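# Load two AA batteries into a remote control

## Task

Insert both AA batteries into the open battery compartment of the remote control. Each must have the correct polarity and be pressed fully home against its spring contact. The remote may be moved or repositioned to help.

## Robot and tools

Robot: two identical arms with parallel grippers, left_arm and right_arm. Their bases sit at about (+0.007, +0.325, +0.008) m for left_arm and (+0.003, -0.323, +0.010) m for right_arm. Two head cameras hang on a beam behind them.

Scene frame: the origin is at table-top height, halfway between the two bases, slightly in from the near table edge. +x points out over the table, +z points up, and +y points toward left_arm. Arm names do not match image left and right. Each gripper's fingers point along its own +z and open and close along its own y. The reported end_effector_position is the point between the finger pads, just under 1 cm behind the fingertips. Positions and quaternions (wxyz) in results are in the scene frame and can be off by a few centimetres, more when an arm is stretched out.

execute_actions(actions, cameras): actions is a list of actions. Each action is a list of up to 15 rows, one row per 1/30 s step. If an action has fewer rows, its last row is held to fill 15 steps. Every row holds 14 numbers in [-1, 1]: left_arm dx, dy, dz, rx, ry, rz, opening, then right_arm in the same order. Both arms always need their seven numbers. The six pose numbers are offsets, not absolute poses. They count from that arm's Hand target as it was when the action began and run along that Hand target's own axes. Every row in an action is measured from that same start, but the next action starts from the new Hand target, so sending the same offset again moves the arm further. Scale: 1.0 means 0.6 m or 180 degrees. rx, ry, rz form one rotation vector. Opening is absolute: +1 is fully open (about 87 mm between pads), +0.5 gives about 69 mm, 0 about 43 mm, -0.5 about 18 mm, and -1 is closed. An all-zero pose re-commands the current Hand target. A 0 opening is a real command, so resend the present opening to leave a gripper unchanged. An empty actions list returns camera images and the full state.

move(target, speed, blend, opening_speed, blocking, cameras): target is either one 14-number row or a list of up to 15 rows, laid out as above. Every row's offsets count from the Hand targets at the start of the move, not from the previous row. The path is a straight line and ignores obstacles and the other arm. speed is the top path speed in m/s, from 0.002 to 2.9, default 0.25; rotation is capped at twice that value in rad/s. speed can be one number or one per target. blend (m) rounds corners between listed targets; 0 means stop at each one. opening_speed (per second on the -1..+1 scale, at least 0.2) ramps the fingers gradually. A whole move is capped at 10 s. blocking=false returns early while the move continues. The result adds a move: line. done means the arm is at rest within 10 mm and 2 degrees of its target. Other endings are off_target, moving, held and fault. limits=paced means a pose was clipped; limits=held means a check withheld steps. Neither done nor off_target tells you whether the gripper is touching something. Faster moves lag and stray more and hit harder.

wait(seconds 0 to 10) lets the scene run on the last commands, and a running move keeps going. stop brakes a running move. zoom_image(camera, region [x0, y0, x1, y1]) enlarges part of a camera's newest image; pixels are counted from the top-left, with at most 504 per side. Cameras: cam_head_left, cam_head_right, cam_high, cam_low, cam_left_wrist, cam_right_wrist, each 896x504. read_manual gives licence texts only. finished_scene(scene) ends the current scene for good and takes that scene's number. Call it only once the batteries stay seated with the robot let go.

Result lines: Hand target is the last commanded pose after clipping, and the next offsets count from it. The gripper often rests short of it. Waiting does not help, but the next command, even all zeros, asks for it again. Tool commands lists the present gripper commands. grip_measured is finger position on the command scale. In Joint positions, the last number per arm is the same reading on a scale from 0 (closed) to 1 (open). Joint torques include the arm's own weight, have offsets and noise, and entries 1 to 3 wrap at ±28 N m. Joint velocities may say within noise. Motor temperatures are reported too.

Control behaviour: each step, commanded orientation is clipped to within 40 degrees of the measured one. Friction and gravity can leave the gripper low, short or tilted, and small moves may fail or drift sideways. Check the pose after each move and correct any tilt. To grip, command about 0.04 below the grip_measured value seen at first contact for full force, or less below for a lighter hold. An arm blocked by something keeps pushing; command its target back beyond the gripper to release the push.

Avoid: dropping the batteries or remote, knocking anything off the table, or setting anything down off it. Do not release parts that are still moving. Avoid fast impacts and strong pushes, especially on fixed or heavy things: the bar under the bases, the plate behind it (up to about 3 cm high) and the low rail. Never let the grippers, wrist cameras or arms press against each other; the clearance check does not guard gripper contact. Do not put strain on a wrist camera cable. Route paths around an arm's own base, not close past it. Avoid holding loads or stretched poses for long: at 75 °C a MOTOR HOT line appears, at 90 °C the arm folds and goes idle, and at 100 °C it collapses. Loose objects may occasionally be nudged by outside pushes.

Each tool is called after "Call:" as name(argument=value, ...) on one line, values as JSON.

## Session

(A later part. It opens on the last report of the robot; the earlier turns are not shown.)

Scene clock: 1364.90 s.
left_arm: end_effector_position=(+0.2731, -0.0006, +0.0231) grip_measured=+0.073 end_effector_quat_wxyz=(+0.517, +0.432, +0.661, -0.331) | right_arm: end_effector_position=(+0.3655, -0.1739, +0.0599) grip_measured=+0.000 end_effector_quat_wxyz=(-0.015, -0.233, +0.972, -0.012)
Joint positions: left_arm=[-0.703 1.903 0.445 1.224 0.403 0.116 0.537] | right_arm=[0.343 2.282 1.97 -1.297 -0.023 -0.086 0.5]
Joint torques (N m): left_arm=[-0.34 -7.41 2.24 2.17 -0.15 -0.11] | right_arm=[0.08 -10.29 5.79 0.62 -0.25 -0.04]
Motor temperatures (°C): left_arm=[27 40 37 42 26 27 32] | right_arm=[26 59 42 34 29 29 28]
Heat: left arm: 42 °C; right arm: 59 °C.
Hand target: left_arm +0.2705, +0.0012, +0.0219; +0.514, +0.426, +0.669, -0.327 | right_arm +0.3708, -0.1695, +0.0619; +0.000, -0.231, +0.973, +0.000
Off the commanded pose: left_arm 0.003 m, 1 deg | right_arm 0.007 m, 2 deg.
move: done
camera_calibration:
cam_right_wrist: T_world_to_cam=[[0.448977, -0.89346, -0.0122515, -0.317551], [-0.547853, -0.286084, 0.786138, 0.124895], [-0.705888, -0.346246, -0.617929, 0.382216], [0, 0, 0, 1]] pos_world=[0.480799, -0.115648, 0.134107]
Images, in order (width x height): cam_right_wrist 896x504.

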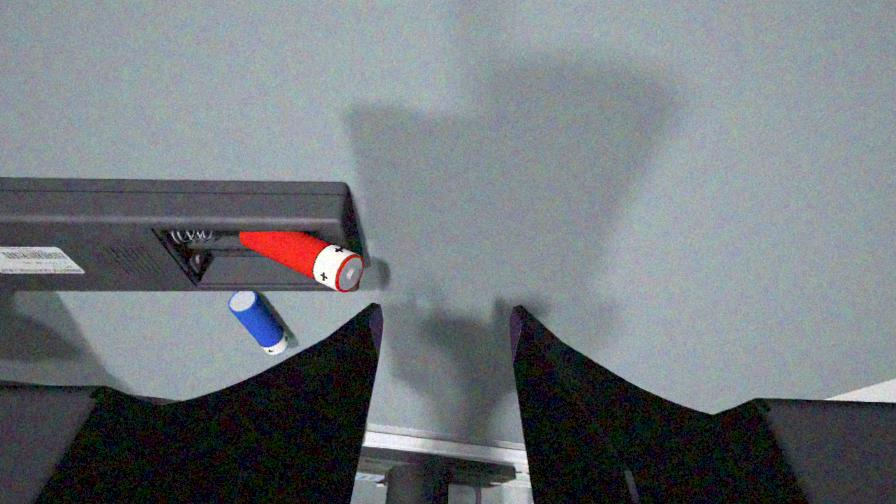

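Call:
move(target=[0,0,0,0,0,0,0.0,0.0142,0.0058,0.0273,0,0,0,0.0], speed=0.1, cameras=["cam_right_wrist"])

Call:
zoom_image(camera="cam_right_wrist", region=[260, 200, 460, 380])

Scene clock: 1384.90 s.
left_arm: end_effector_position=(+0.2731, -0.0006, +0.0231) grip_measured=+0.073 end_effector_quat_wxyz=(+0.517, +0.432, +0.661, -0.331) | right_arm: end_effector_position=(+0.3549, -0.1762, +0.0325) grip_measured=+0.000 end_effector_quat_wxyz=(-0.029, -0.236, +0.971, -0.014)
Joint positions: left_arm=[-0.703 1.903 0.445 1.224 0.403 0.116 0.537] | right_arm=[0.35 2.282 1.855 -1.211 -0.023 -0.086 0.5]
Joint torques (N m): left_arm=[-0.29 -7.35 2.35 2.17 -0.15 -0.12] | right_arm=[0.08 -12.79 5.37 0.56 -0.25 0.04]
Motor temperatures (°C): left_arm=[27 40 36 42 26 27 32] | right_arm=[26 60 40 34 29 28 28]
Heat: left arm: 42 °C; right arm: 60 °C.
Hand target: left_arm +0.2705, +0.0012, +0.0219; +0.514, +0.426, +0.669, -0.327 | right_arm +0.3615, -0.1702, +0.0455; +0.000, -0.231, +0.973, +0.000
Off the commanded pose: left_arm 0.003 m, 1 deg | right_arm 0.016 m, 4 deg.
move: off_target (right_arm)
camera_calibration:
cam_right_wrist: T_world_to_cam=[[0.454345, -0.8907, -0.014947, -0.316498], [-0.524432, -0.281, 0.803747, 0.131902], [-0.720098, -0.35734, -0.594783, 0.359364], [0, 0, 0, 1]] pos_world=[0.471751, -0.116425, 0.102997]
Images, in order (width x height): cam_right_wrist 896x504.

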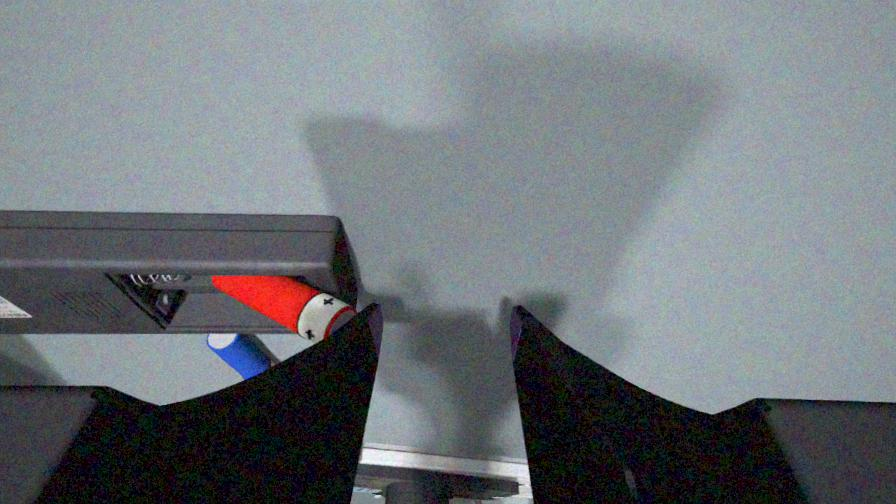

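Scaled by 2.520 from the camera's 896x504 image, which has a finer 1280x720 frame.

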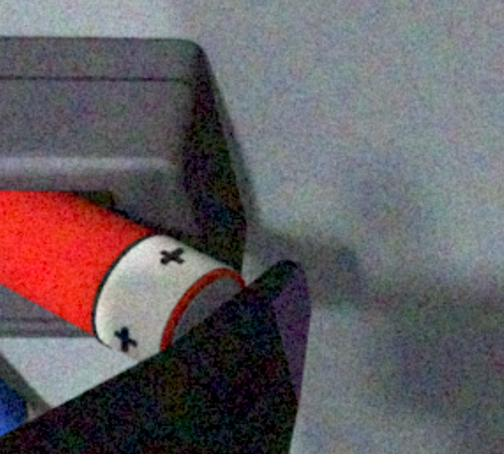

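Call:
move(target=[0,0,0,0,0,0,0.0,0,0,-0.02,0,0,0,0.0], speed=0.1, cameras=["cam_right_wrist"])

Call:
zoom_image(camera="cam_right_wrist", region=[260, 200, 460, 380])

Scene clock: 1393.33 s.
left_arm: end_effector_position=(+0.2731, -0.0006, +0.0231) grip_measured=+0.073 end_effector_quat_wxyz=(+0.517, +0.432, +0.661, -0.331) | right_arm: end_effector_position=(+0.3547, -0.1762, +0.0326) grip_measured=+0.000 end_effector_quat_wxyz=(-0.029, -0.236, +0.971, -0.014)
Joint positions: left_arm=[-0.703 1.903 0.445 1.224 0.403 0.116 0.537] | right_arm=[0.35 2.282 1.855 -1.212 -0.023 -0.086 0.5]
Joint torques (N m): left_arm=[-0.21 -7.39 2.29 2.17 -0.16 -0.12] | right_arm=[-0.01 -13.46 8.42 0.18 -0.25 0.03]
Motor temperatures (°C): left_arm=[27 40 36 42 26 27 32] | right_arm=[26 61 40 34 29 28 28]
Heat: left arm: 42 °C; right arm: 61 °C.
Hand target: left_arm +0.2705, +0.0012, +0.0219; +0.514, +0.426, +0.669, -0.327 | right_arm +0.3615, -0.1702, +0.0575; +0.000, -0.231, +0.973, +0.000
Off the commanded pose: left_arm 0.003 m, 1 deg | right_arm 0.027 m, 4 deg.
move: off_target (right_arm)
camera_calibration:
cam_right_wrist: T_world_to_cam=[[0.454312, -0.890718, -0.0149172, -0.316444], [-0.523915, -0.280691, 0.804193, 0.131677], [-0.720496, -0.357539, -0.594181, 0.359336], [0, 0, 0, 1]] pos_world=[0.471652, -0.116425, 0.102897]
Images, in order (width x height): cam_right_wrist 896x504.

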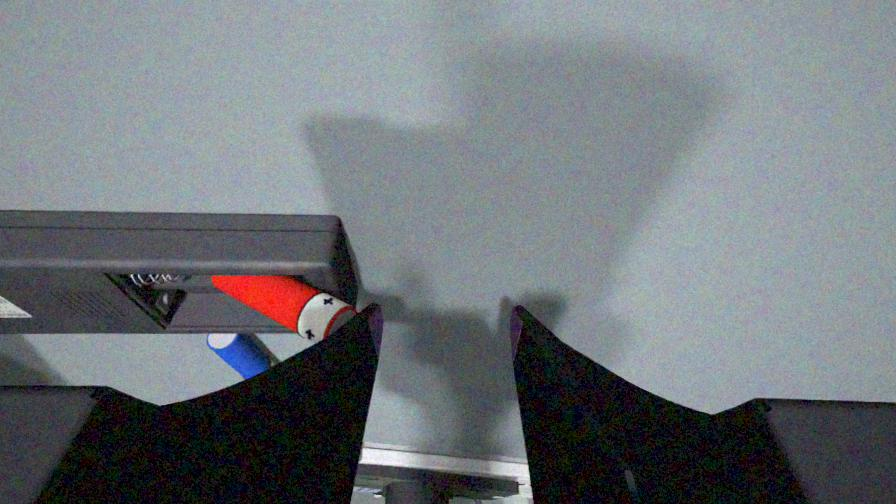

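Scaled by 2.520 from the camera's 896x504 image, which has a finer 1280x720 frame.

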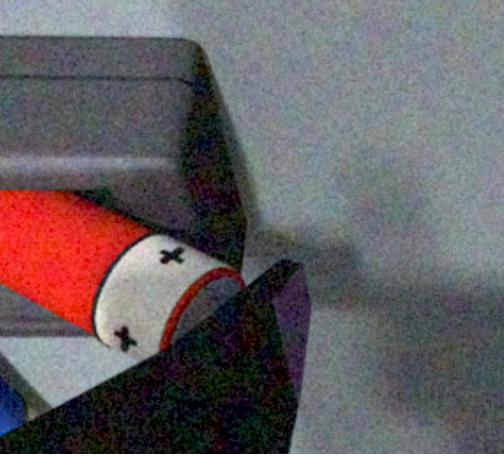

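Call:
move(target=[0,0,0,0,0,0,0.0,0,0,-0.02,0,0,0,0.0], speed=0.1, cameras=["cam_right_wrist"])

Call:
zoom_image(camera="cam_right_wrist", region=[260, 200, 460, 380])

Scene clock: 1398.60 s.
left_arm: end_effector_position=(+0.2731, -0.0006, +0.0231) grip_measured=+0.073 end_effector_quat_wxyz=(+0.517, +0.432, +0.661, -0.331) | right_arm: end_effector_position=(+0.3552, -0.1755, +0.0452) grip_measured=+0.000 end_effector_quat_wxyz=(-0.029, -0.236, +0.971, -0.014)
Joint positions: left_arm=[-0.703 1.903 0.445 1.224 0.403 0.116 0.537] | right_arm=[0.35 2.274 1.893 -1.256 -0.023 -0.086 0.5]
Joint torques (N m): left_arm=[-0.27 -7.42 2.32 2.16 -0.15 -0.13] | right_arm=[-0.13 -13.27 8.7 0.17 -0.25 0]
Motor temperatures (°C): left_arm=[27 40 36 42 26 27 32] | right_arm=[26 63 40 34 29 28 28]
Heat: left arm: 42 °C; right arm: 63 °C.
Hand target: left_arm +0.2705, +0.0012, +0.0219; +0.514, +0.426, +0.669, -0.327 | right_arm +0.3616, -0.1702, +0.0695; +0.000, -0.231, +0.973, +0.000
Off the commanded pose: left_arm 0.003 m, 1 deg | right_arm 0.026 m, 4 deg.
move: off_target (right_arm)
camera_calibration:
cam_right_wrist: T_world_to_cam=[[0.454376, -0.890687, -0.014813, -0.315802], [-0.525203, -0.281284, 0.803145, 0.122315], [-0.719517, -0.357149, -0.5956, 0.367213], [0, 0, 0, 1]] pos_world=[0.471949, -0.115726, 0.115797]
Images, in order (width x height): cam_right_wrist 896x504.

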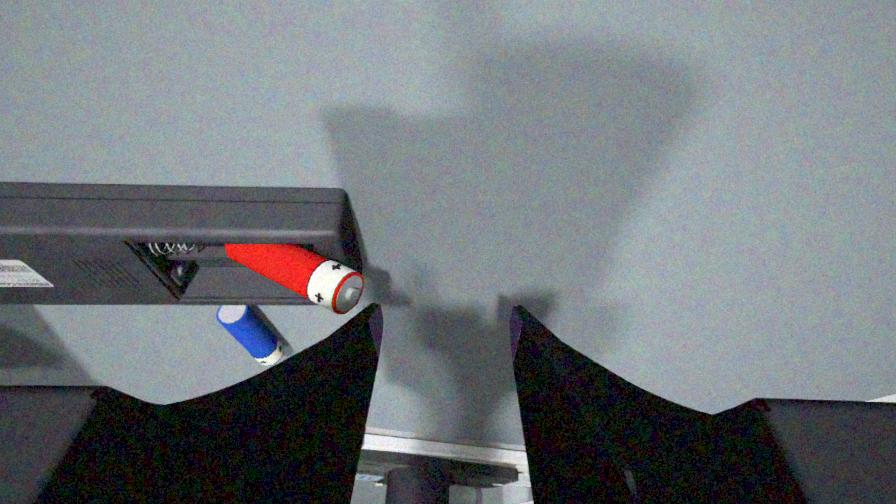

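Scaled by 2.520 from the camera's 896x504 image, which has a finer 1280x720 frame.

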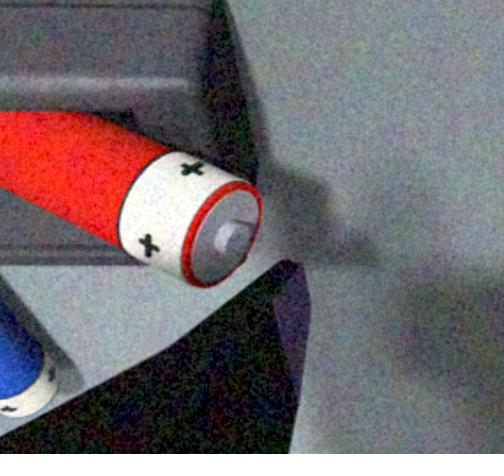

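Call:
move(target=[0,0,0,0,0,0,0.0,0,0.025,0.0258,0,0,0,0.0], speed=0.05, cameras=["cam_right_wrist"])

Call:
zoom_image(camera="cam_right_wrist", region=[260, 200, 460, 380])

Scene clock: 1409.80 s.
left_arm: end_effector_position=(+0.2731, -0.0006, +0.0231) grip_measured=+0.073 end_effector_quat_wxyz=(+0.517, +0.432, +0.661, -0.331) | right_arm: end_effector_position=(+0.3486, -0.1631, +0.0406) grip_measured=+0.000 end_effector_quat_wxyz=(-0.030, -0.238, +0.971, -0.015)
Joint positions: left_arm=[-0.703 1.903 0.445 1.224 0.403 0.116 0.537] | right_arm=[0.384 2.274 1.876 -1.241 -0.023 -0.057 0.5]
Joint torques (N m): left_arm=[-0.36 -7.39 2.26 2.17 -0.16 -0.12] | right_arm=[0.06 -12.85 5.38 0.56 -0.25 0.07]
Motor temperatures (°C): left_arm=[27 40 36 42 26 27 32] | right_arm=[26 67 41 33 29 28 28]
Heat: left arm: 42 °C; right arm: 67 °C.
Hand target: left_arm +0.2705, +0.0012, +0.0219; +0.514, +0.426, +0.669, -0.327 | right_arm +0.3549, -0.1568, +0.0540; +0.000, -0.231, +0.973, +0.000
Off the commanded pose: left_arm 0.003 m, 1 deg | right_arm 0.016 m, 4 deg.
move: off_target (right_arm)
camera_calibration:
cam_right_wrist: T_world_to_cam=[[0.458255, -0.888725, -0.0130099, -0.303051], [-0.522754, -0.281329, 0.804725, 0.125153], [-0.71884, -0.361969, -0.593505, 0.363017], [0, 0, 0, 1]] pos_world=[0.46525, -0.102719, 0.110796]
Images, in order (width x height): cam_right_wrist 896x504.

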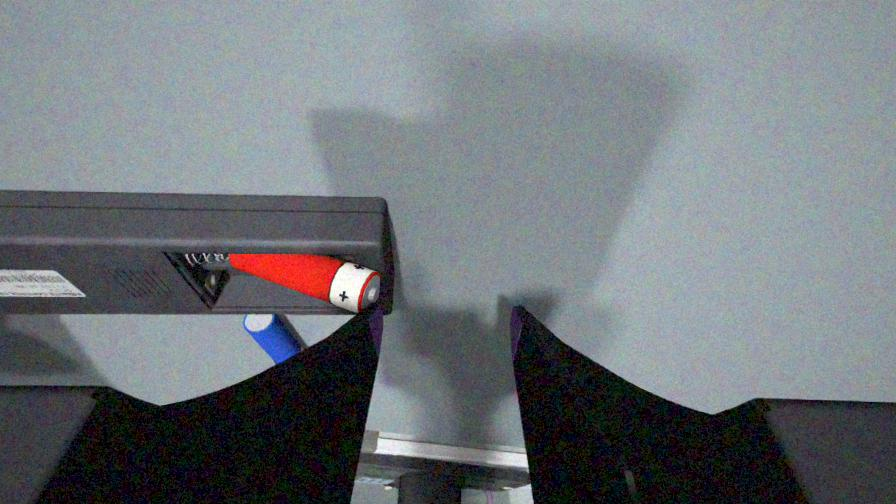

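Scaled by 2.520 from the camera's 896x504 image, which has a finer 1280x720 frame.

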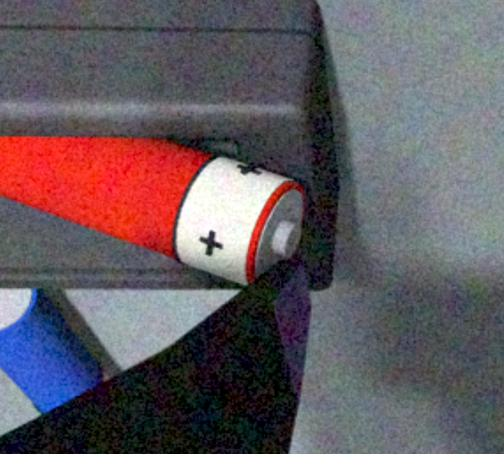

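Call:
move(target=[0,0,0,0,0,0,0.0,-0.012,0.018,0,0,0,0,0.0], speed=0.05, cameras=["cam_right_wrist"])

Call:
zoom_image(camera="cam_right_wrist", region=[260, 200, 460, 380])

Scene clock: 1421.33 s.
left_arm: end_effector_position=(+0.2736, -0.0002, +0.0232) grip_measured=+0.073 end_effector_quat_wxyz=(+0.517, +0.431, +0.662, -0.331) | right_arm: end_effector_position=(+0.3485, -0.1538, +0.0429) grip_measured=+0.000 end_effector_quat_wxyz=(-0.023, -0.239, +0.971, -0.014)
Joint positions: left_arm=[-0.701 1.903 0.445 1.225 0.403 0.115 0.537] | right_arm=[0.404 2.274 1.89 -1.241 -0.023 -0.038 0.5]
Joint torques (N m): left_arm=[-0.32 -7.36 2.32 2.16 -0.17 -0.1] | right_arm=[0.53 -10.61 8.72 0.42 -0.25 0.13]
Motor temperatures (°C): left_arm=[27 40 36 42 26 27 32] | right_arm=[26 69 41 33 29 29 28]
Heat: left arm: 42 °C; right arm: 69 °C.
Hand target: left_arm +0.2705, +0.0012, +0.0219; +0.514, +0.426, +0.669, -0.327 | right_arm +0.3564, -0.1439, +0.0540; +0.000, -0.231, +0.973, +0.000
Off the commanded pose: left_arm 0.004 m, 1 deg | right_arm 0.017 m, 3 deg.
move: off_target (right_arm)
camera_calibration:
cam_right_wrist: T_world_to_cam=[[0.459364, -0.888176, -0.0112936, -0.294974], [-0.532541, -0.285561, 0.796778, 0.128907], [-0.710904, -0.359997, -0.604167, 0.365697], [0, 0, 0, 1]] pos_world=[0.464125, -0.0935283, 0.114901]
Images, in order (width x height): cam_right_wrist 896x504.

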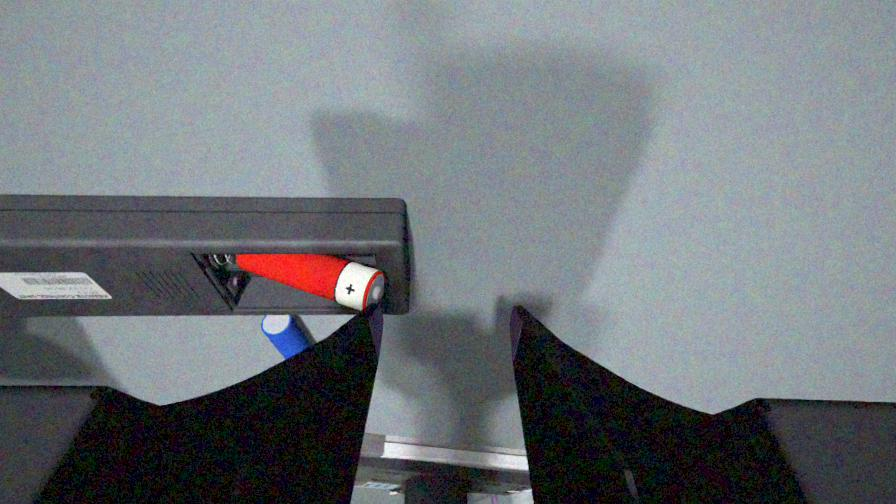

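Scaled by 2.520 from the camera's 896x504 image, which has a finer 1280x720 frame.

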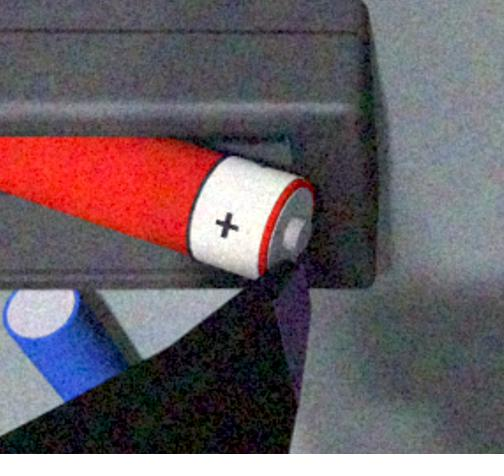

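Call:
move(target=[0,0,0,0,0,0,0.0,-0.005,0.018,0,0,0,0,0.0], speed=0.05, cameras=["cam_right_wrist"])

Call:
zoom_image(camera="cam_right_wrist", region=[260, 200, 460, 380])

Scene clock: 1430.90 s.
left_arm: end_effector_position=(+0.2736, -0.0002, +0.0232) grip_measured=+0.073 end_effector_quat_wxyz=(+0.517, +0.431, +0.662, -0.331) | right_arm: end_effector_position=(+0.3526, -0.1468, +0.0480) grip_measured=+0.000 end_effector_quat_wxyz=(-0.011, -0.236, +0.972, -0.012)
Joint positions: left_arm=[-0.701 1.903 0.445 1.225 0.403 0.115 0.537] | right_arm=[0.413 2.274 1.916 -1.243 -0.023 -0.023 0.5]
Joint torques (N m): left_arm=[-0.31 -7.35 2.3 2.17 -0.17 -0.11] | right_arm=[1.24 -9.61 8.59 0.39 -0.24 0.22]
Motor temperatures (°C): left_arm=[27 40 36 42 26 27 32] | right_arm=[26 68 41 33 29 29 28]
Heat: left arm: 42 °C; right arm: 68 °C.
Hand target: left_arm +0.2705, +0.0012, +0.0219; +0.514, +0.426, +0.669, -0.327 | right_arm +0.3543, -0.1330, +0.0540; +0.000, -0.231, +0.973, +0.000
Off the commanded pose: left_arm 0.004 m, 1 deg | right_arm 0.015 m, 2 deg.
move: off_target (right_arm)
camera_calibration:
cam_right_wrist: T_world_to_cam=[[0.455425, -0.890217, -0.0100444, -0.289644], [-0.551245, -0.290835, 0.782013, 0.135599], [-0.699082, -0.350612, -0.623182, 0.372377], [0, 0, 0, 1]] pos_world=[0.466982, -0.0878491, 0.123109]
Images, in order (width x height): cam_right_wrist 896x504.

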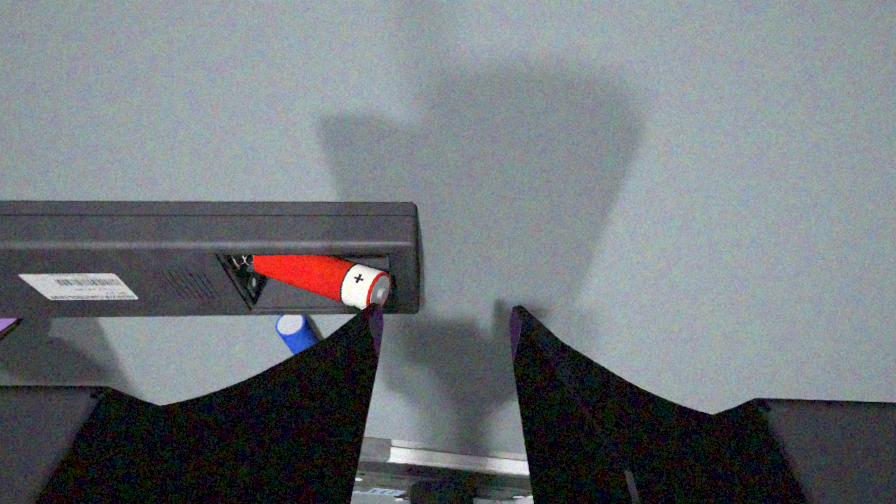

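Scaled by 2.520 from the camera's 896x504 image, which has a finer 1280x720 frame.

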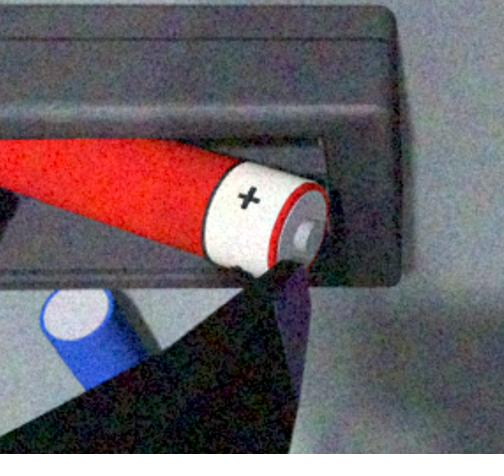

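Call:
move(target=[[0,0,0,0,0,0,0.0,0,-0.038,0,0,0,0,0.0],[0,0,0,0,0,0,0.0,0,-0.038,0.022,0,0,0,0.0]], speed=0.1, cameras=["cam_right_wrist"])

Call:
zoom_image(camera="cam_right_wrist", region=[260, 200, 460, 380])

Scene clock: 1453.03 s.
left_arm: end_effector_position=(+0.2736, -0.0002, +0.0232) grip_measured=+0.073 end_effector_quat_wxyz=(+0.517, +0.431, +0.662, -0.331) | right_arm: end_effector_position=(+0.3577, -0.1531, +0.0407) grip_measured=+0.000 end_effector_quat_wxyz=(-0.012, -0.233, +0.972, -0.011)
Joint positions: left_arm=[-0.701 1.903 0.445 1.225 0.403 0.115 0.537] | right_arm=[0.395 2.288 1.908 -1.222 -0.024 -0.034 0.5]
Joint torques (N m): left_arm=[-0.36 -7.39 2.3 2.17 -0.17 -0.12] | right_arm=[-0.9 -9.92 5.55 0.64 -0.22 -0.14]
Motor temperatures (°C): left_arm=[27 41 36 42 26 27 32] | right_arm=[26 64 42 33 28 29 27]
Heat: left arm: 42 °C; right arm: 64 °C.
Hand target: left_arm +0.2705, +0.0012, +0.0219; +0.514, +0.426, +0.669, -0.327 | right_arm +0.3645, -0.1533, +0.0408; +0.000, -0.231, +0.973, +0.000
Off the commanded pose: left_arm 0.004 m, 1 deg | right_arm 0.007 m, 2 deg.
move: done
camera_calibration:
cam_right_wrist: T_world_to_cam=[[0.449169, -0.893372, -0.0115545, -0.295764], [-0.552275, -0.287792, 0.782412, 0.143218], [-0.70231, -0.345054, -0.622655, 0.371123], [0, 0, 0, 1]] pos_world=[0.472587, -0.0949525, 0.115609]
Images, in order (width x height): cam_right_wrist 896x504.

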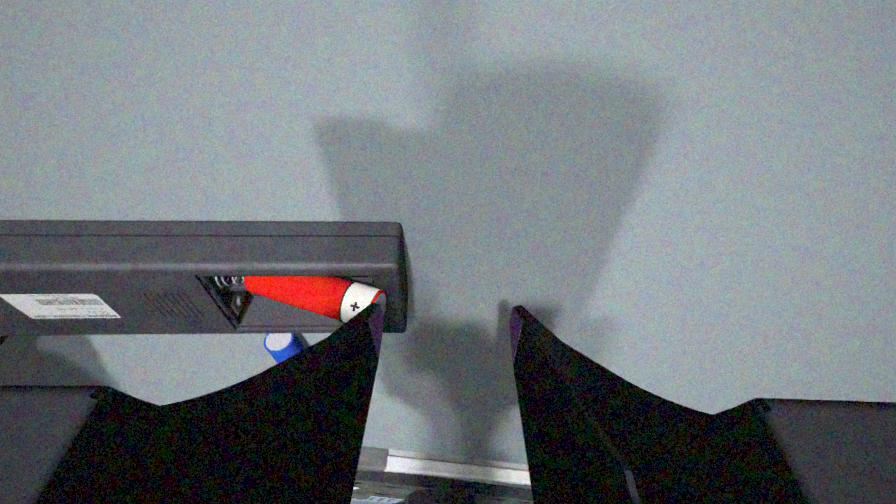

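Scaled by 2.520 from the camera's 896x504 image, which has a finer 1280x720 frame.

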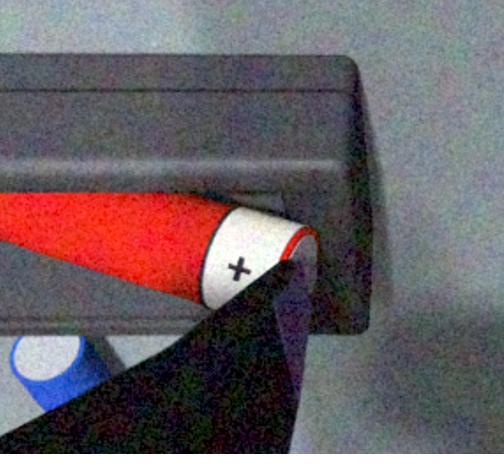

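Call:
move(target=[[0,0,0,0,0,0,0.0,0,-0.028,-0.012,0,0,0,0.0],[0,0,0,0,0,0,0.0,0,-0.028,0.012,0,0,0,0.0]], speed=0.1, cameras=["cam_right_wrist"])

Call:
zoom_image(camera="cam_right_wrist", region=[260, 200, 460, 380])

Scene clock: 1470.83 s.
left_arm: end_effector_position=(+0.2736, -0.0002, +0.0232) grip_measured=+0.073 end_effector_quat_wxyz=(+0.517, +0.431, +0.662, -0.331) | right_arm: end_effector_position=(+0.3657, -0.1688, +0.0329) grip_measured=+0.000 end_effector_quat_wxyz=(-0.013, -0.231, +0.973, -0.011)
Joint positions: left_arm=[-0.701 1.903 0.445 1.225 0.403 0.115 0.537] | right_arm=[0.355 2.3 1.895 -1.199 -0.024 -0.071 0.5]
Joint torques (N m): left_arm=[-0.38 -7.34 2.37 2.2 -0.16 -0.11] | right_arm=[-0.66 -10.13 5.63 0.64 -0.23 -0.16]
Motor temperatures (°C): left_arm=[27 41 36 42 26 27 32] | right_arm=[26 60 41 33 28 29 27]
Heat: left arm: 42 °C; right arm: 60 °C.
Hand target: left_arm +0.2705, +0.0012, +0.0219; +0.514, +0.426, +0.669, -0.327 | right_arm +0.3720, -0.1683, +0.0336; +0.000, -0.231, +0.973, +0.000
Off the commanded pose: left_arm 0.004 m, 1 deg | right_arm 0.006 m, 2 deg.
move: done
camera_calibration:
cam_right_wrist: T_world_to_cam=[[0.446134, -0.894873, -0.0129389, -0.312619], [-0.551485, -0.286269, 0.783527, 0.149071], [-0.704861, -0.342422, -0.621223, 0.36775], [0, 0, 0, 1]] pos_world=[0.480893, -0.111154, 0.107609]
Images, in order (width x height): cam_right_wrist 896x504.

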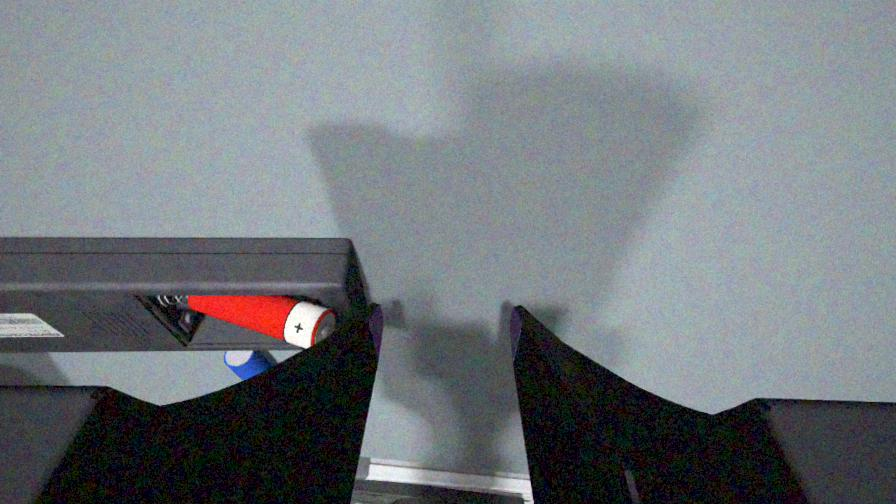

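Scaled by 2.520 from the camera's 896x504 image, which has a finer 1280x720 frame.

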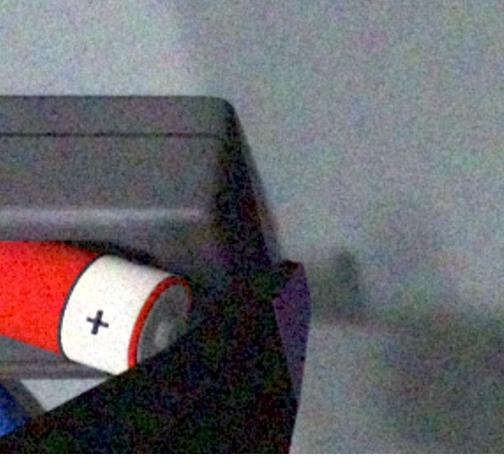

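Call:
move(target=[0,0,0,0,0,0,0.0,0.0137,0.0,-0.003,0,0,0,0.0], speed=0.1, cameras=["cam_right_wrist"])

Call:
zoom_image(camera="cam_right_wrist", region=[260, 200, 460, 380])

Scene clock: 1501.47 s.
left_arm: end_effector_position=(+0.2736, -0.0002, +0.0232) grip_measured=+0.073 end_effector_quat_wxyz=(+0.517, +0.431, +0.662, -0.331) | right_arm: end_effector_position=(+0.3555, -0.1736, +0.0214) grip_measured=+0.000 end_effector_quat_wxyz=(-0.030, -0.231, +0.972, -0.014)
Joint positions: left_arm=[-0.701 1.903 0.445 1.225 0.403 0.115 0.537] | right_arm=[0.355 2.3 1.841 -1.181 -0.024 -0.072 0.5]
Joint torques (N m): left_arm=[-0.4 -7.45 2.32 2.18 -0.16 -0.11] | right_arm=[-0.85 -12.97 5.39 0.54 -0.22 -0.15]
Motor temperatures (°C): left_arm=[27 41 36 42 26 27 32] | right_arm=[26 58 40 33 28 29 27]
Heat: left arm: 42 °C; right arm: 58 °C.
Hand target: left_arm +0.2705, +0.0012, +0.0219; +0.514, +0.426, +0.669, -0.327 | right_arm +0.3647, -0.1720, +0.0354; +0.000, -0.231, +0.973, +0.000
Off the commanded pose: left_arm 0.004 m, 1 deg | right_arm 0.017 m, 4 deg.
move: off_target (right_arm)
camera_calibration:
cam_right_wrist: T_world_to_cam=[[0.445659, -0.895073, -0.0152775, -0.312291], [-0.525609, -0.275441, 0.804902, 0.143262], [-0.724654, -0.350682, -0.593211, 0.356837], [0, 0, 0, 1]] pos_world=[0.473058, -0.114927, 0.0915964]
Images, in order (width x height): cam_right_wrist 896x504.

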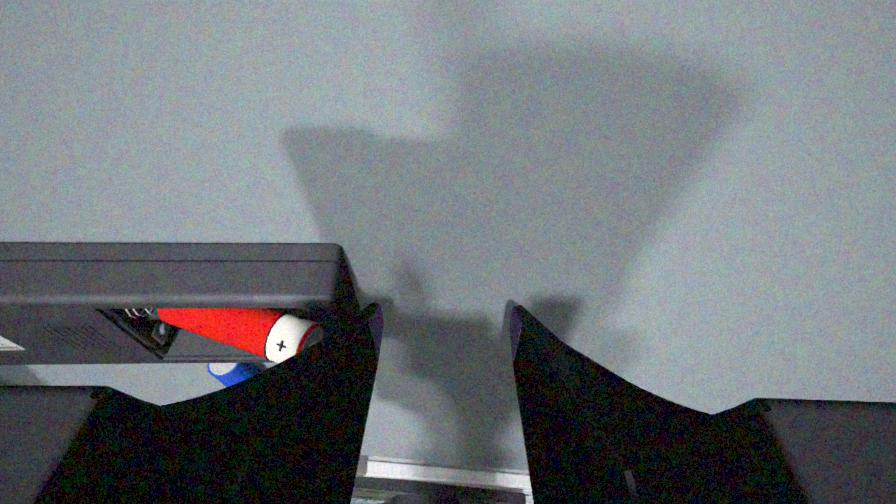

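Scaled by 2.520 from the camera's 896x504 image, which has a finer 1280x720 frame.

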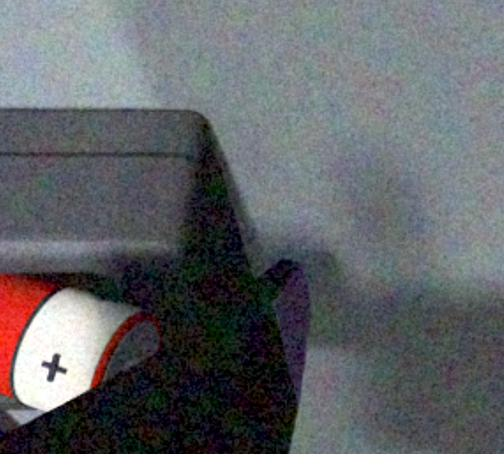

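Call:
move(target=[0,0,0,0,0,0,0.0,-0.005,0.0,-0.05,0,0,0,0.0], speed=0.1, cameras=["cam_right_wrist"])

Call:
zoom_image(camera="cam_right_wrist", region=[260, 200, 460, 380])

Scene clock: 1508.83 s.
left_arm: end_effector_position=(+0.2736, -0.0002, +0.0232) grip_measured=+0.073 end_effector_quat_wxyz=(+0.517, +0.431, +0.662, -0.331) | right_arm: end_effector_position=(+0.3590, -0.1714, +0.0415) grip_measured=+0.000 end_effector_quat_wxyz=(-0.028, -0.233, +0.972, -0.013)
Joint positions: left_arm=[-0.701 1.903 0.445 1.225 0.403 0.115 0.537] | right_arm=[0.355 2.297 1.918 -1.256 -0.024 -0.075 0.5]
Joint torques (N m): left_arm=[-0.34 -7.35 2.29 2.17 -0.16 -0.11] | right_arm=[-1.03 -13.22 8.66 0.18 -0.23 -0.16]
Motor temperatures (°C): left_arm=[27 41 36 42 26 27 32] | right_arm=[26 60 40 33 28 29 27]
Heat: left arm: 42 °C; right arm: 60 °C.
Hand target: left_arm +0.2705, +0.0012, +0.0219; +0.514, +0.426, +0.669, -0.327 | right_arm +0.3674, -0.1707, +0.0654; +0.000, -0.231, +0.973, +0.000
Off the commanded pose: left_arm 0.004 m, 1 deg | right_arm 0.025 m, 3 deg.
move: off_target (right_arm)
camera_calibration:
cam_right_wrist: T_world_to_cam=[[0.448008, -0.893902, -0.0151007, -0.312168], [-0.528538, -0.278441, 0.801947, 0.130219], [-0.721066, -0.351297, -0.597205, 0.370796], [0, 0, 0, 1]] pos_world=[0.476048, -0.11253, 0.112298]
Images, in order (width x height): cam_right_wrist 896x504.

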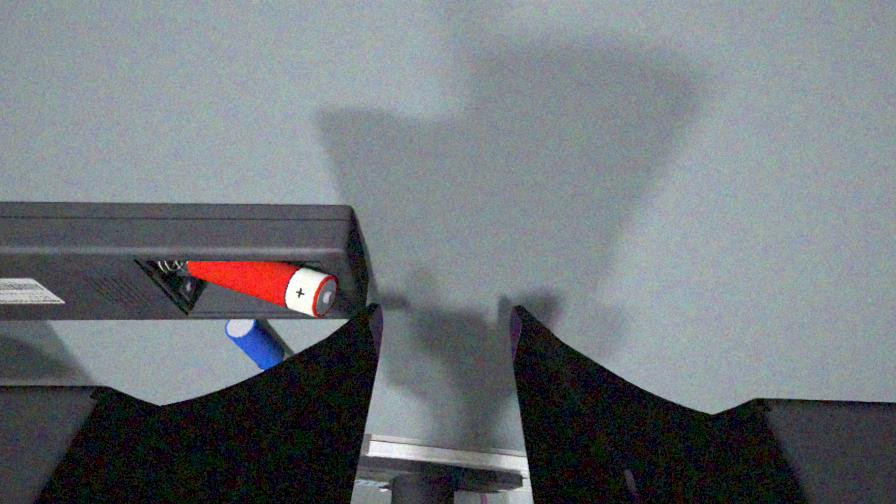

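Scaled by 2.520 from the camera's 896x504 image, which has a finer 1280x720 frame.

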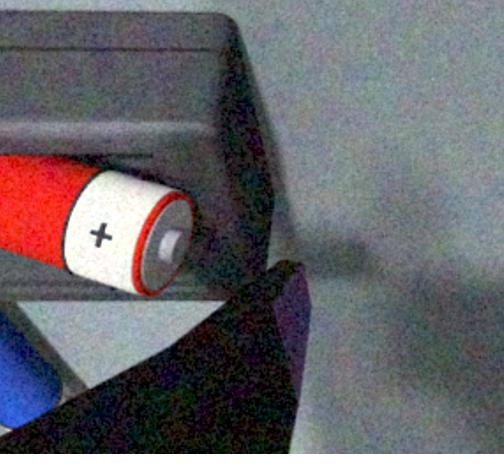

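Call:
move(target=[0,0,0,0,0,0,0.0,0,0.022,0.037,0,0,0,0.0], speed=0.06, cameras=["cam_right_wrist"])

Call:
zoom_image(camera="cam_right_wrist", region=[260, 200, 460, 380])

Scene clock: 1519.40 s.
left_arm: end_effector_position=(+0.2736, -0.0002, +0.0232) grip_measured=+0.073 end_effector_quat_wxyz=(+0.517, +0.431, +0.662, -0.331) | right_arm: end_effector_position=(+0.3551, -0.1640, +0.0318) grip_measured=+0.000 end_effector_quat_wxyz=(-0.026, -0.239, +0.971, -0.014)
Joint positions: left_arm=[-0.701 1.903 0.445 1.225 0.403 0.115 0.537] | right_arm=[0.376 2.297 1.881 -1.216 -0.024 -0.065 0.5]
Joint torques (N m): left_arm=[-0.38 -7.32 2.35 2.16 -0.15 -0.12] | right_arm=[-0.05 -12.52 5.38 0.57 -0.24 0.06]
Motor temperatures (°C): left_arm=[27 41 35 42 26 27 32] | right_arm=[26 66 40 33 28 29 27]
Heat: left arm: 42 °C; right arm: 66 °C.
Hand target: left_arm +0.2705, +0.0012, +0.0219; +0.514, +0.426, +0.669, -0.327 | right_arm +0.3615, -0.1589, +0.0432; +0.000, -0.231, +0.973, +0.000
Off the commanded pose: left_arm 0.004 m, 1 deg | right_arm 0.014 m, 3 deg.
move: off_target (right_arm)
camera_calibration:
cam_right_wrist: T_world_to_cam=[[0.459178, -0.888229, -0.0143308, -0.307042], [-0.527027, -0.285367, 0.800505, 0.136384], [-0.715121, -0.360022, -0.599155, 0.361301], [0, 0, 0, 1]] pos_world=[0.471238, -0.103728, 0.102899]
Images, in order (width x height): cam_right_wrist 896x504.

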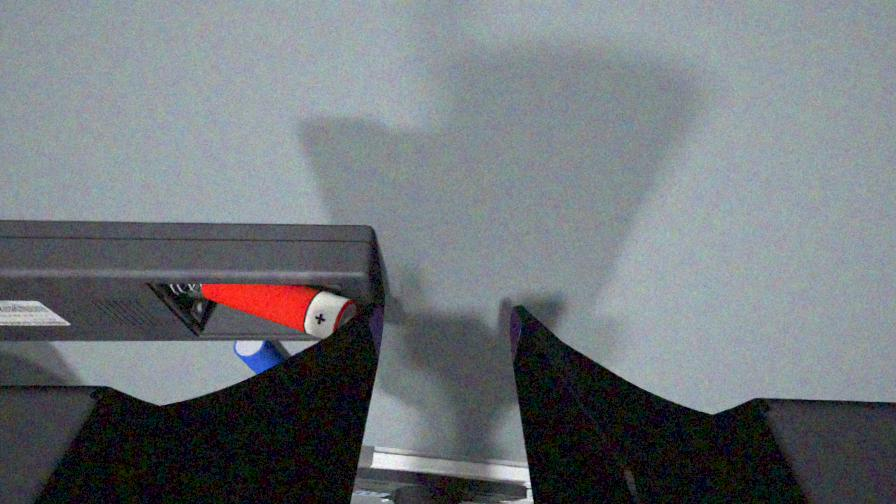

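Scaled by 2.520 from the camera's 896x504 image, which has a finer 1280x720 frame.

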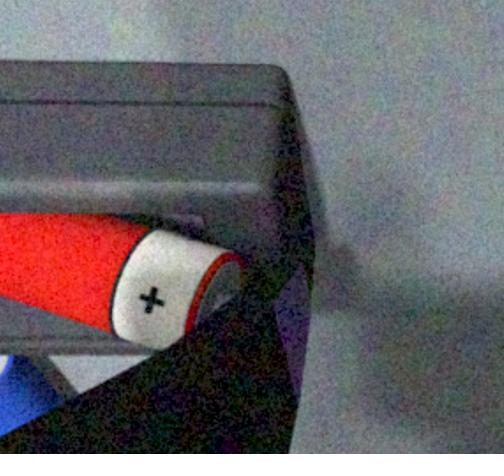

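Call:
move(target=[0,0,0,0,0,0,0.0,0,0.022,-0.01,0,0,0,0.0], speed=0.06, cameras=["cam_right_wrist"])

Call:
zoom_image(camera="cam_right_wrist", region=[260, 200, 460, 380])

Scene clock: 1528.10 s.
left_arm: end_effector_position=(+0.2736, -0.0002, +0.0232) grip_measured=+0.073 end_effector_quat_wxyz=(+0.517, +0.431, +0.662, -0.331) | right_arm: end_effector_position=(+0.3522, -0.1578, +0.0315) grip_measured=+0.000 end_effector_quat_wxyz=(-0.026, -0.235, +0.972, -0.014)
Joint positions: left_arm=[-0.701 1.903 0.445 1.225 0.403 0.115 0.537] | right_arm=[0.392 2.297 1.881 -1.216 -0.024 -0.043 0.5]
Joint torques (N m): left_arm=[-0.35 -7.39 2.3 2.18 -0.15 -0.1] | right_arm=[0.62 -13.14 6.64 0.39 -0.24 0.12]
Motor temperatures (°C): left_arm=[27 41 35 42 26 27 32] | right_arm=[26 69 40 33 28 29 27]
Heat: left arm: 42 °C; right arm: 69 °C.
Hand target: left_arm +0.2705, +0.0012, +0.0219; +0.514, +0.426, +0.669, -0.327 | right_arm +0.3555, -0.1471, +0.0492; +0.000, -0.231, +0.973, +0.000
Off the commanded pose: left_arm 0.004 m, 1 deg | right_arm 0.021 m, 3 deg.
move: off_target (right_arm)
camera_calibration:
cam_right_wrist: T_world_to_cam=[[0.452473, -0.891684, -0.0129745, -0.298438], [-0.52944, -0.280308, 0.8007, 0.138457], [-0.717608, -0.355426, -0.598925, 0.362873], [0, 0, 0, 1]] pos_world=[0.468741, -0.0983271, 0.102599]
Images, in order (width x height): cam_right_wrist 896x504.

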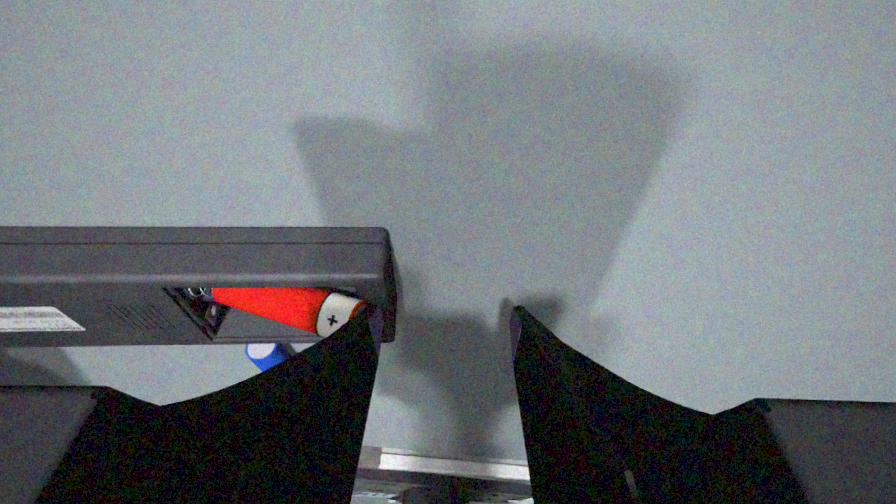

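Scaled by 2.520 from the camera's 896x504 image, which has a finer 1280x720 frame.

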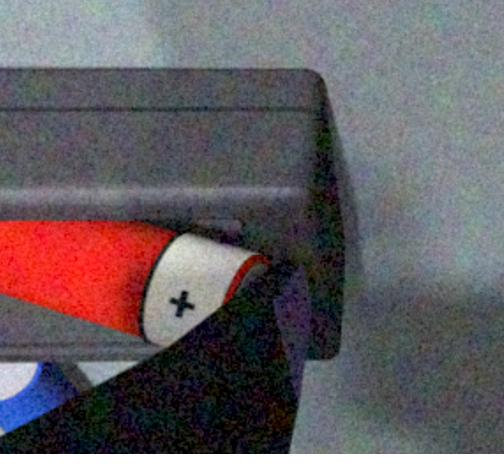

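Call:
move(target=[0,0,0,0,0,0,0.0,0,0.025,0.004,0,0,0,0.0], speed=0.08, cameras=["cam_right_wrist"])

Call:
zoom_image(camera="cam_right_wrist", region=[260, 200, 460, 380])

Scene clock: 1533.77 s.
left_arm: end_effector_position=(+0.2727, +0.0008, +0.0227) grip_measured=+0.073 end_effector_quat_wxyz=(+0.517, +0.430, +0.662, -0.331) | right_arm: end_effector_position=(+0.3502, -0.1537, +0.0313) grip_measured=+0.000 end_effector_quat_wxyz=(-0.024, -0.235, +0.971, -0.024)
Joint positions: left_arm=[-0.701 1.903 0.439 1.231 0.402 0.114 0.537] | right_arm=[0.41 2.297 1.881 -1.216 -0.005 -0.023 0.5]
Joint torques (N m): left_arm=[-0.24 -7.35 2.69 2.11 -0.12 -0.1] | right_arm=[1.85 -13.05 6.12 0.44 -0.46 0.27]
Motor temperatures (°C): left_arm=[27 41 35 42 26 27 32] | right_arm=[26 70 40 33 28 29 27]
Heat: left arm: 42 °C; right arm: 70 °C.
Hand target: left_arm +0.2705, +0.0012, +0.0219; +0.514, +0.426, +0.669, -0.327 | right_arm +0.3488, -0.1336, +0.0468; +0.000, -0.231, +0.973, +0.000
Off the commanded pose: left_arm 0.002 m, 1 deg | right_arm 0.025 m, 4 deg.
move: off_target (right_arm)
camera_calibration:
cam_right_wrist: T_world_to_cam=[[0.452495, -0.891737, 0.00726283, -0.294495], [-0.536168, -0.265542, 0.801256, 0.143291], [-0.712581, -0.366458, -0.598278, 0.359311], [0, 0, 0, 1]] pos_world=[0.466124, -0.0928903, 0.102293]
Images, in order (width x height): cam_right_wrist 896x504.

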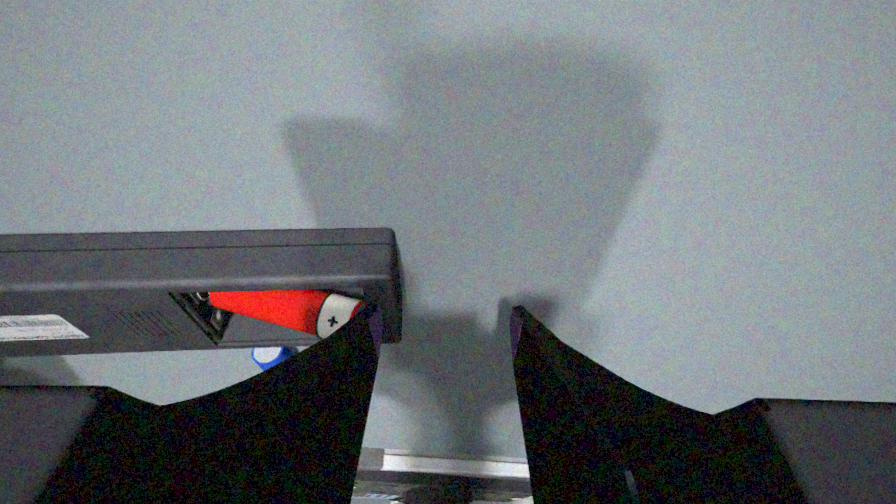

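Scaled by 2.520 from the camera's 896x504 image, which has a finer 1280x720 frame.

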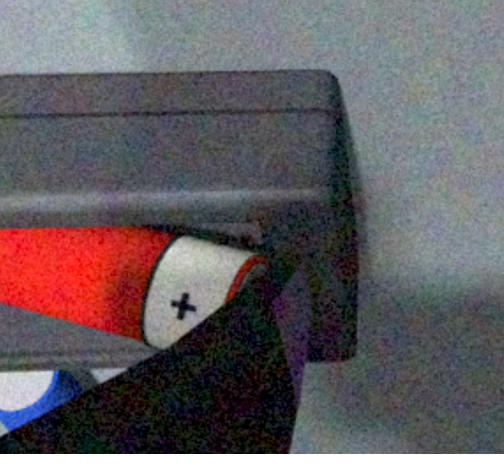

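Call:
move(target=[0,0,0,0,0,0,0.0,0,0.03,0,0,0,0,0.0], speed=0.1, cameras=["cam_right_wrist"])

Call:
zoom_image(camera="cam_right_wrist", region=[260, 200, 460, 380])

Scene clock: 1540.63 s.
left_arm: end_effector_position=(+0.2723, +0.0013, +0.0228) grip_measured=+0.073 end_effector_quat_wxyz=(+0.517, +0.429, +0.662, -0.331) | right_arm: end_effector_position=(+0.3484, -0.1500, +0.0313) grip_measured=-0.001 end_effector_quat_wxyz=(-0.019, -0.235, +0.971, -0.044)
Joint positions: left_arm=[-0.701 1.903 0.436 1.236 0.401 0.113 0.537] | right_arm=[0.436 2.297 1.881 -1.216 0.035 0.002 0.5]
Joint torques (N m): left_arm=[-0.29 -7.3 2.95 2.03 -0.16 -0.1] | right_arm=[3.1 -12.86 6.79 0.39 -0.9 0.4]
Motor temperatures (°C): left_arm=[27 41 35 43 26 27 32] | right_arm=[26 72 40 33 28 29 27]
Heat: left arm: 43 °C; right arm: 72 °C.
Hand target: left_arm +0.2705, +0.0012, +0.0219; +0.514, +0.426, +0.669, -0.327 | right_arm +0.3407, -0.1176, +0.0468; +0.000, -0.231, +0.973, +0.000
Off the commanded pose: left_arm 0.002 m, 1 deg | right_arm 0.037 m, 6 deg.
move: off_target (right_arm)
camera_calibration:
cam_right_wrist: T_world_to_cam=[[0.454961, -0.889156, 0.0491168, -0.292267], [-0.550558, -0.237499, 0.8003, 0.152673], [-0.699926, -0.391147, -0.597584, 0.351264], [0, 0, 0, 1]] pos_world=[0.462884, -0.0862155, 0.102081]
Images, in order (width x height): cam_right_wrist 896x504.

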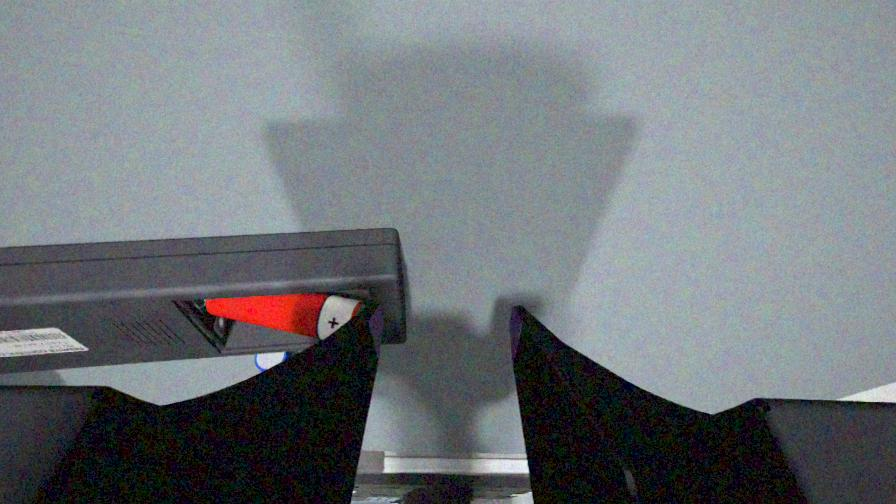

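Scaled by 2.520 from the camera's 896x504 image, which has a finer 1280x720 frame.

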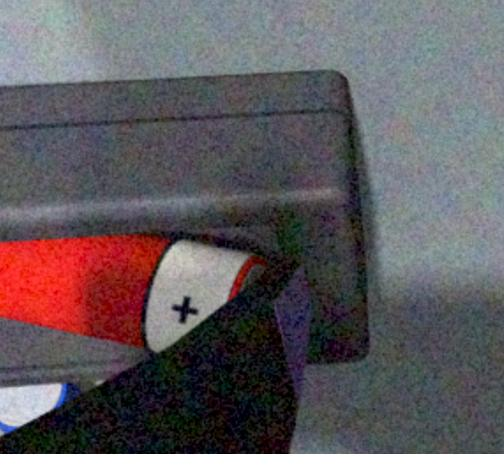

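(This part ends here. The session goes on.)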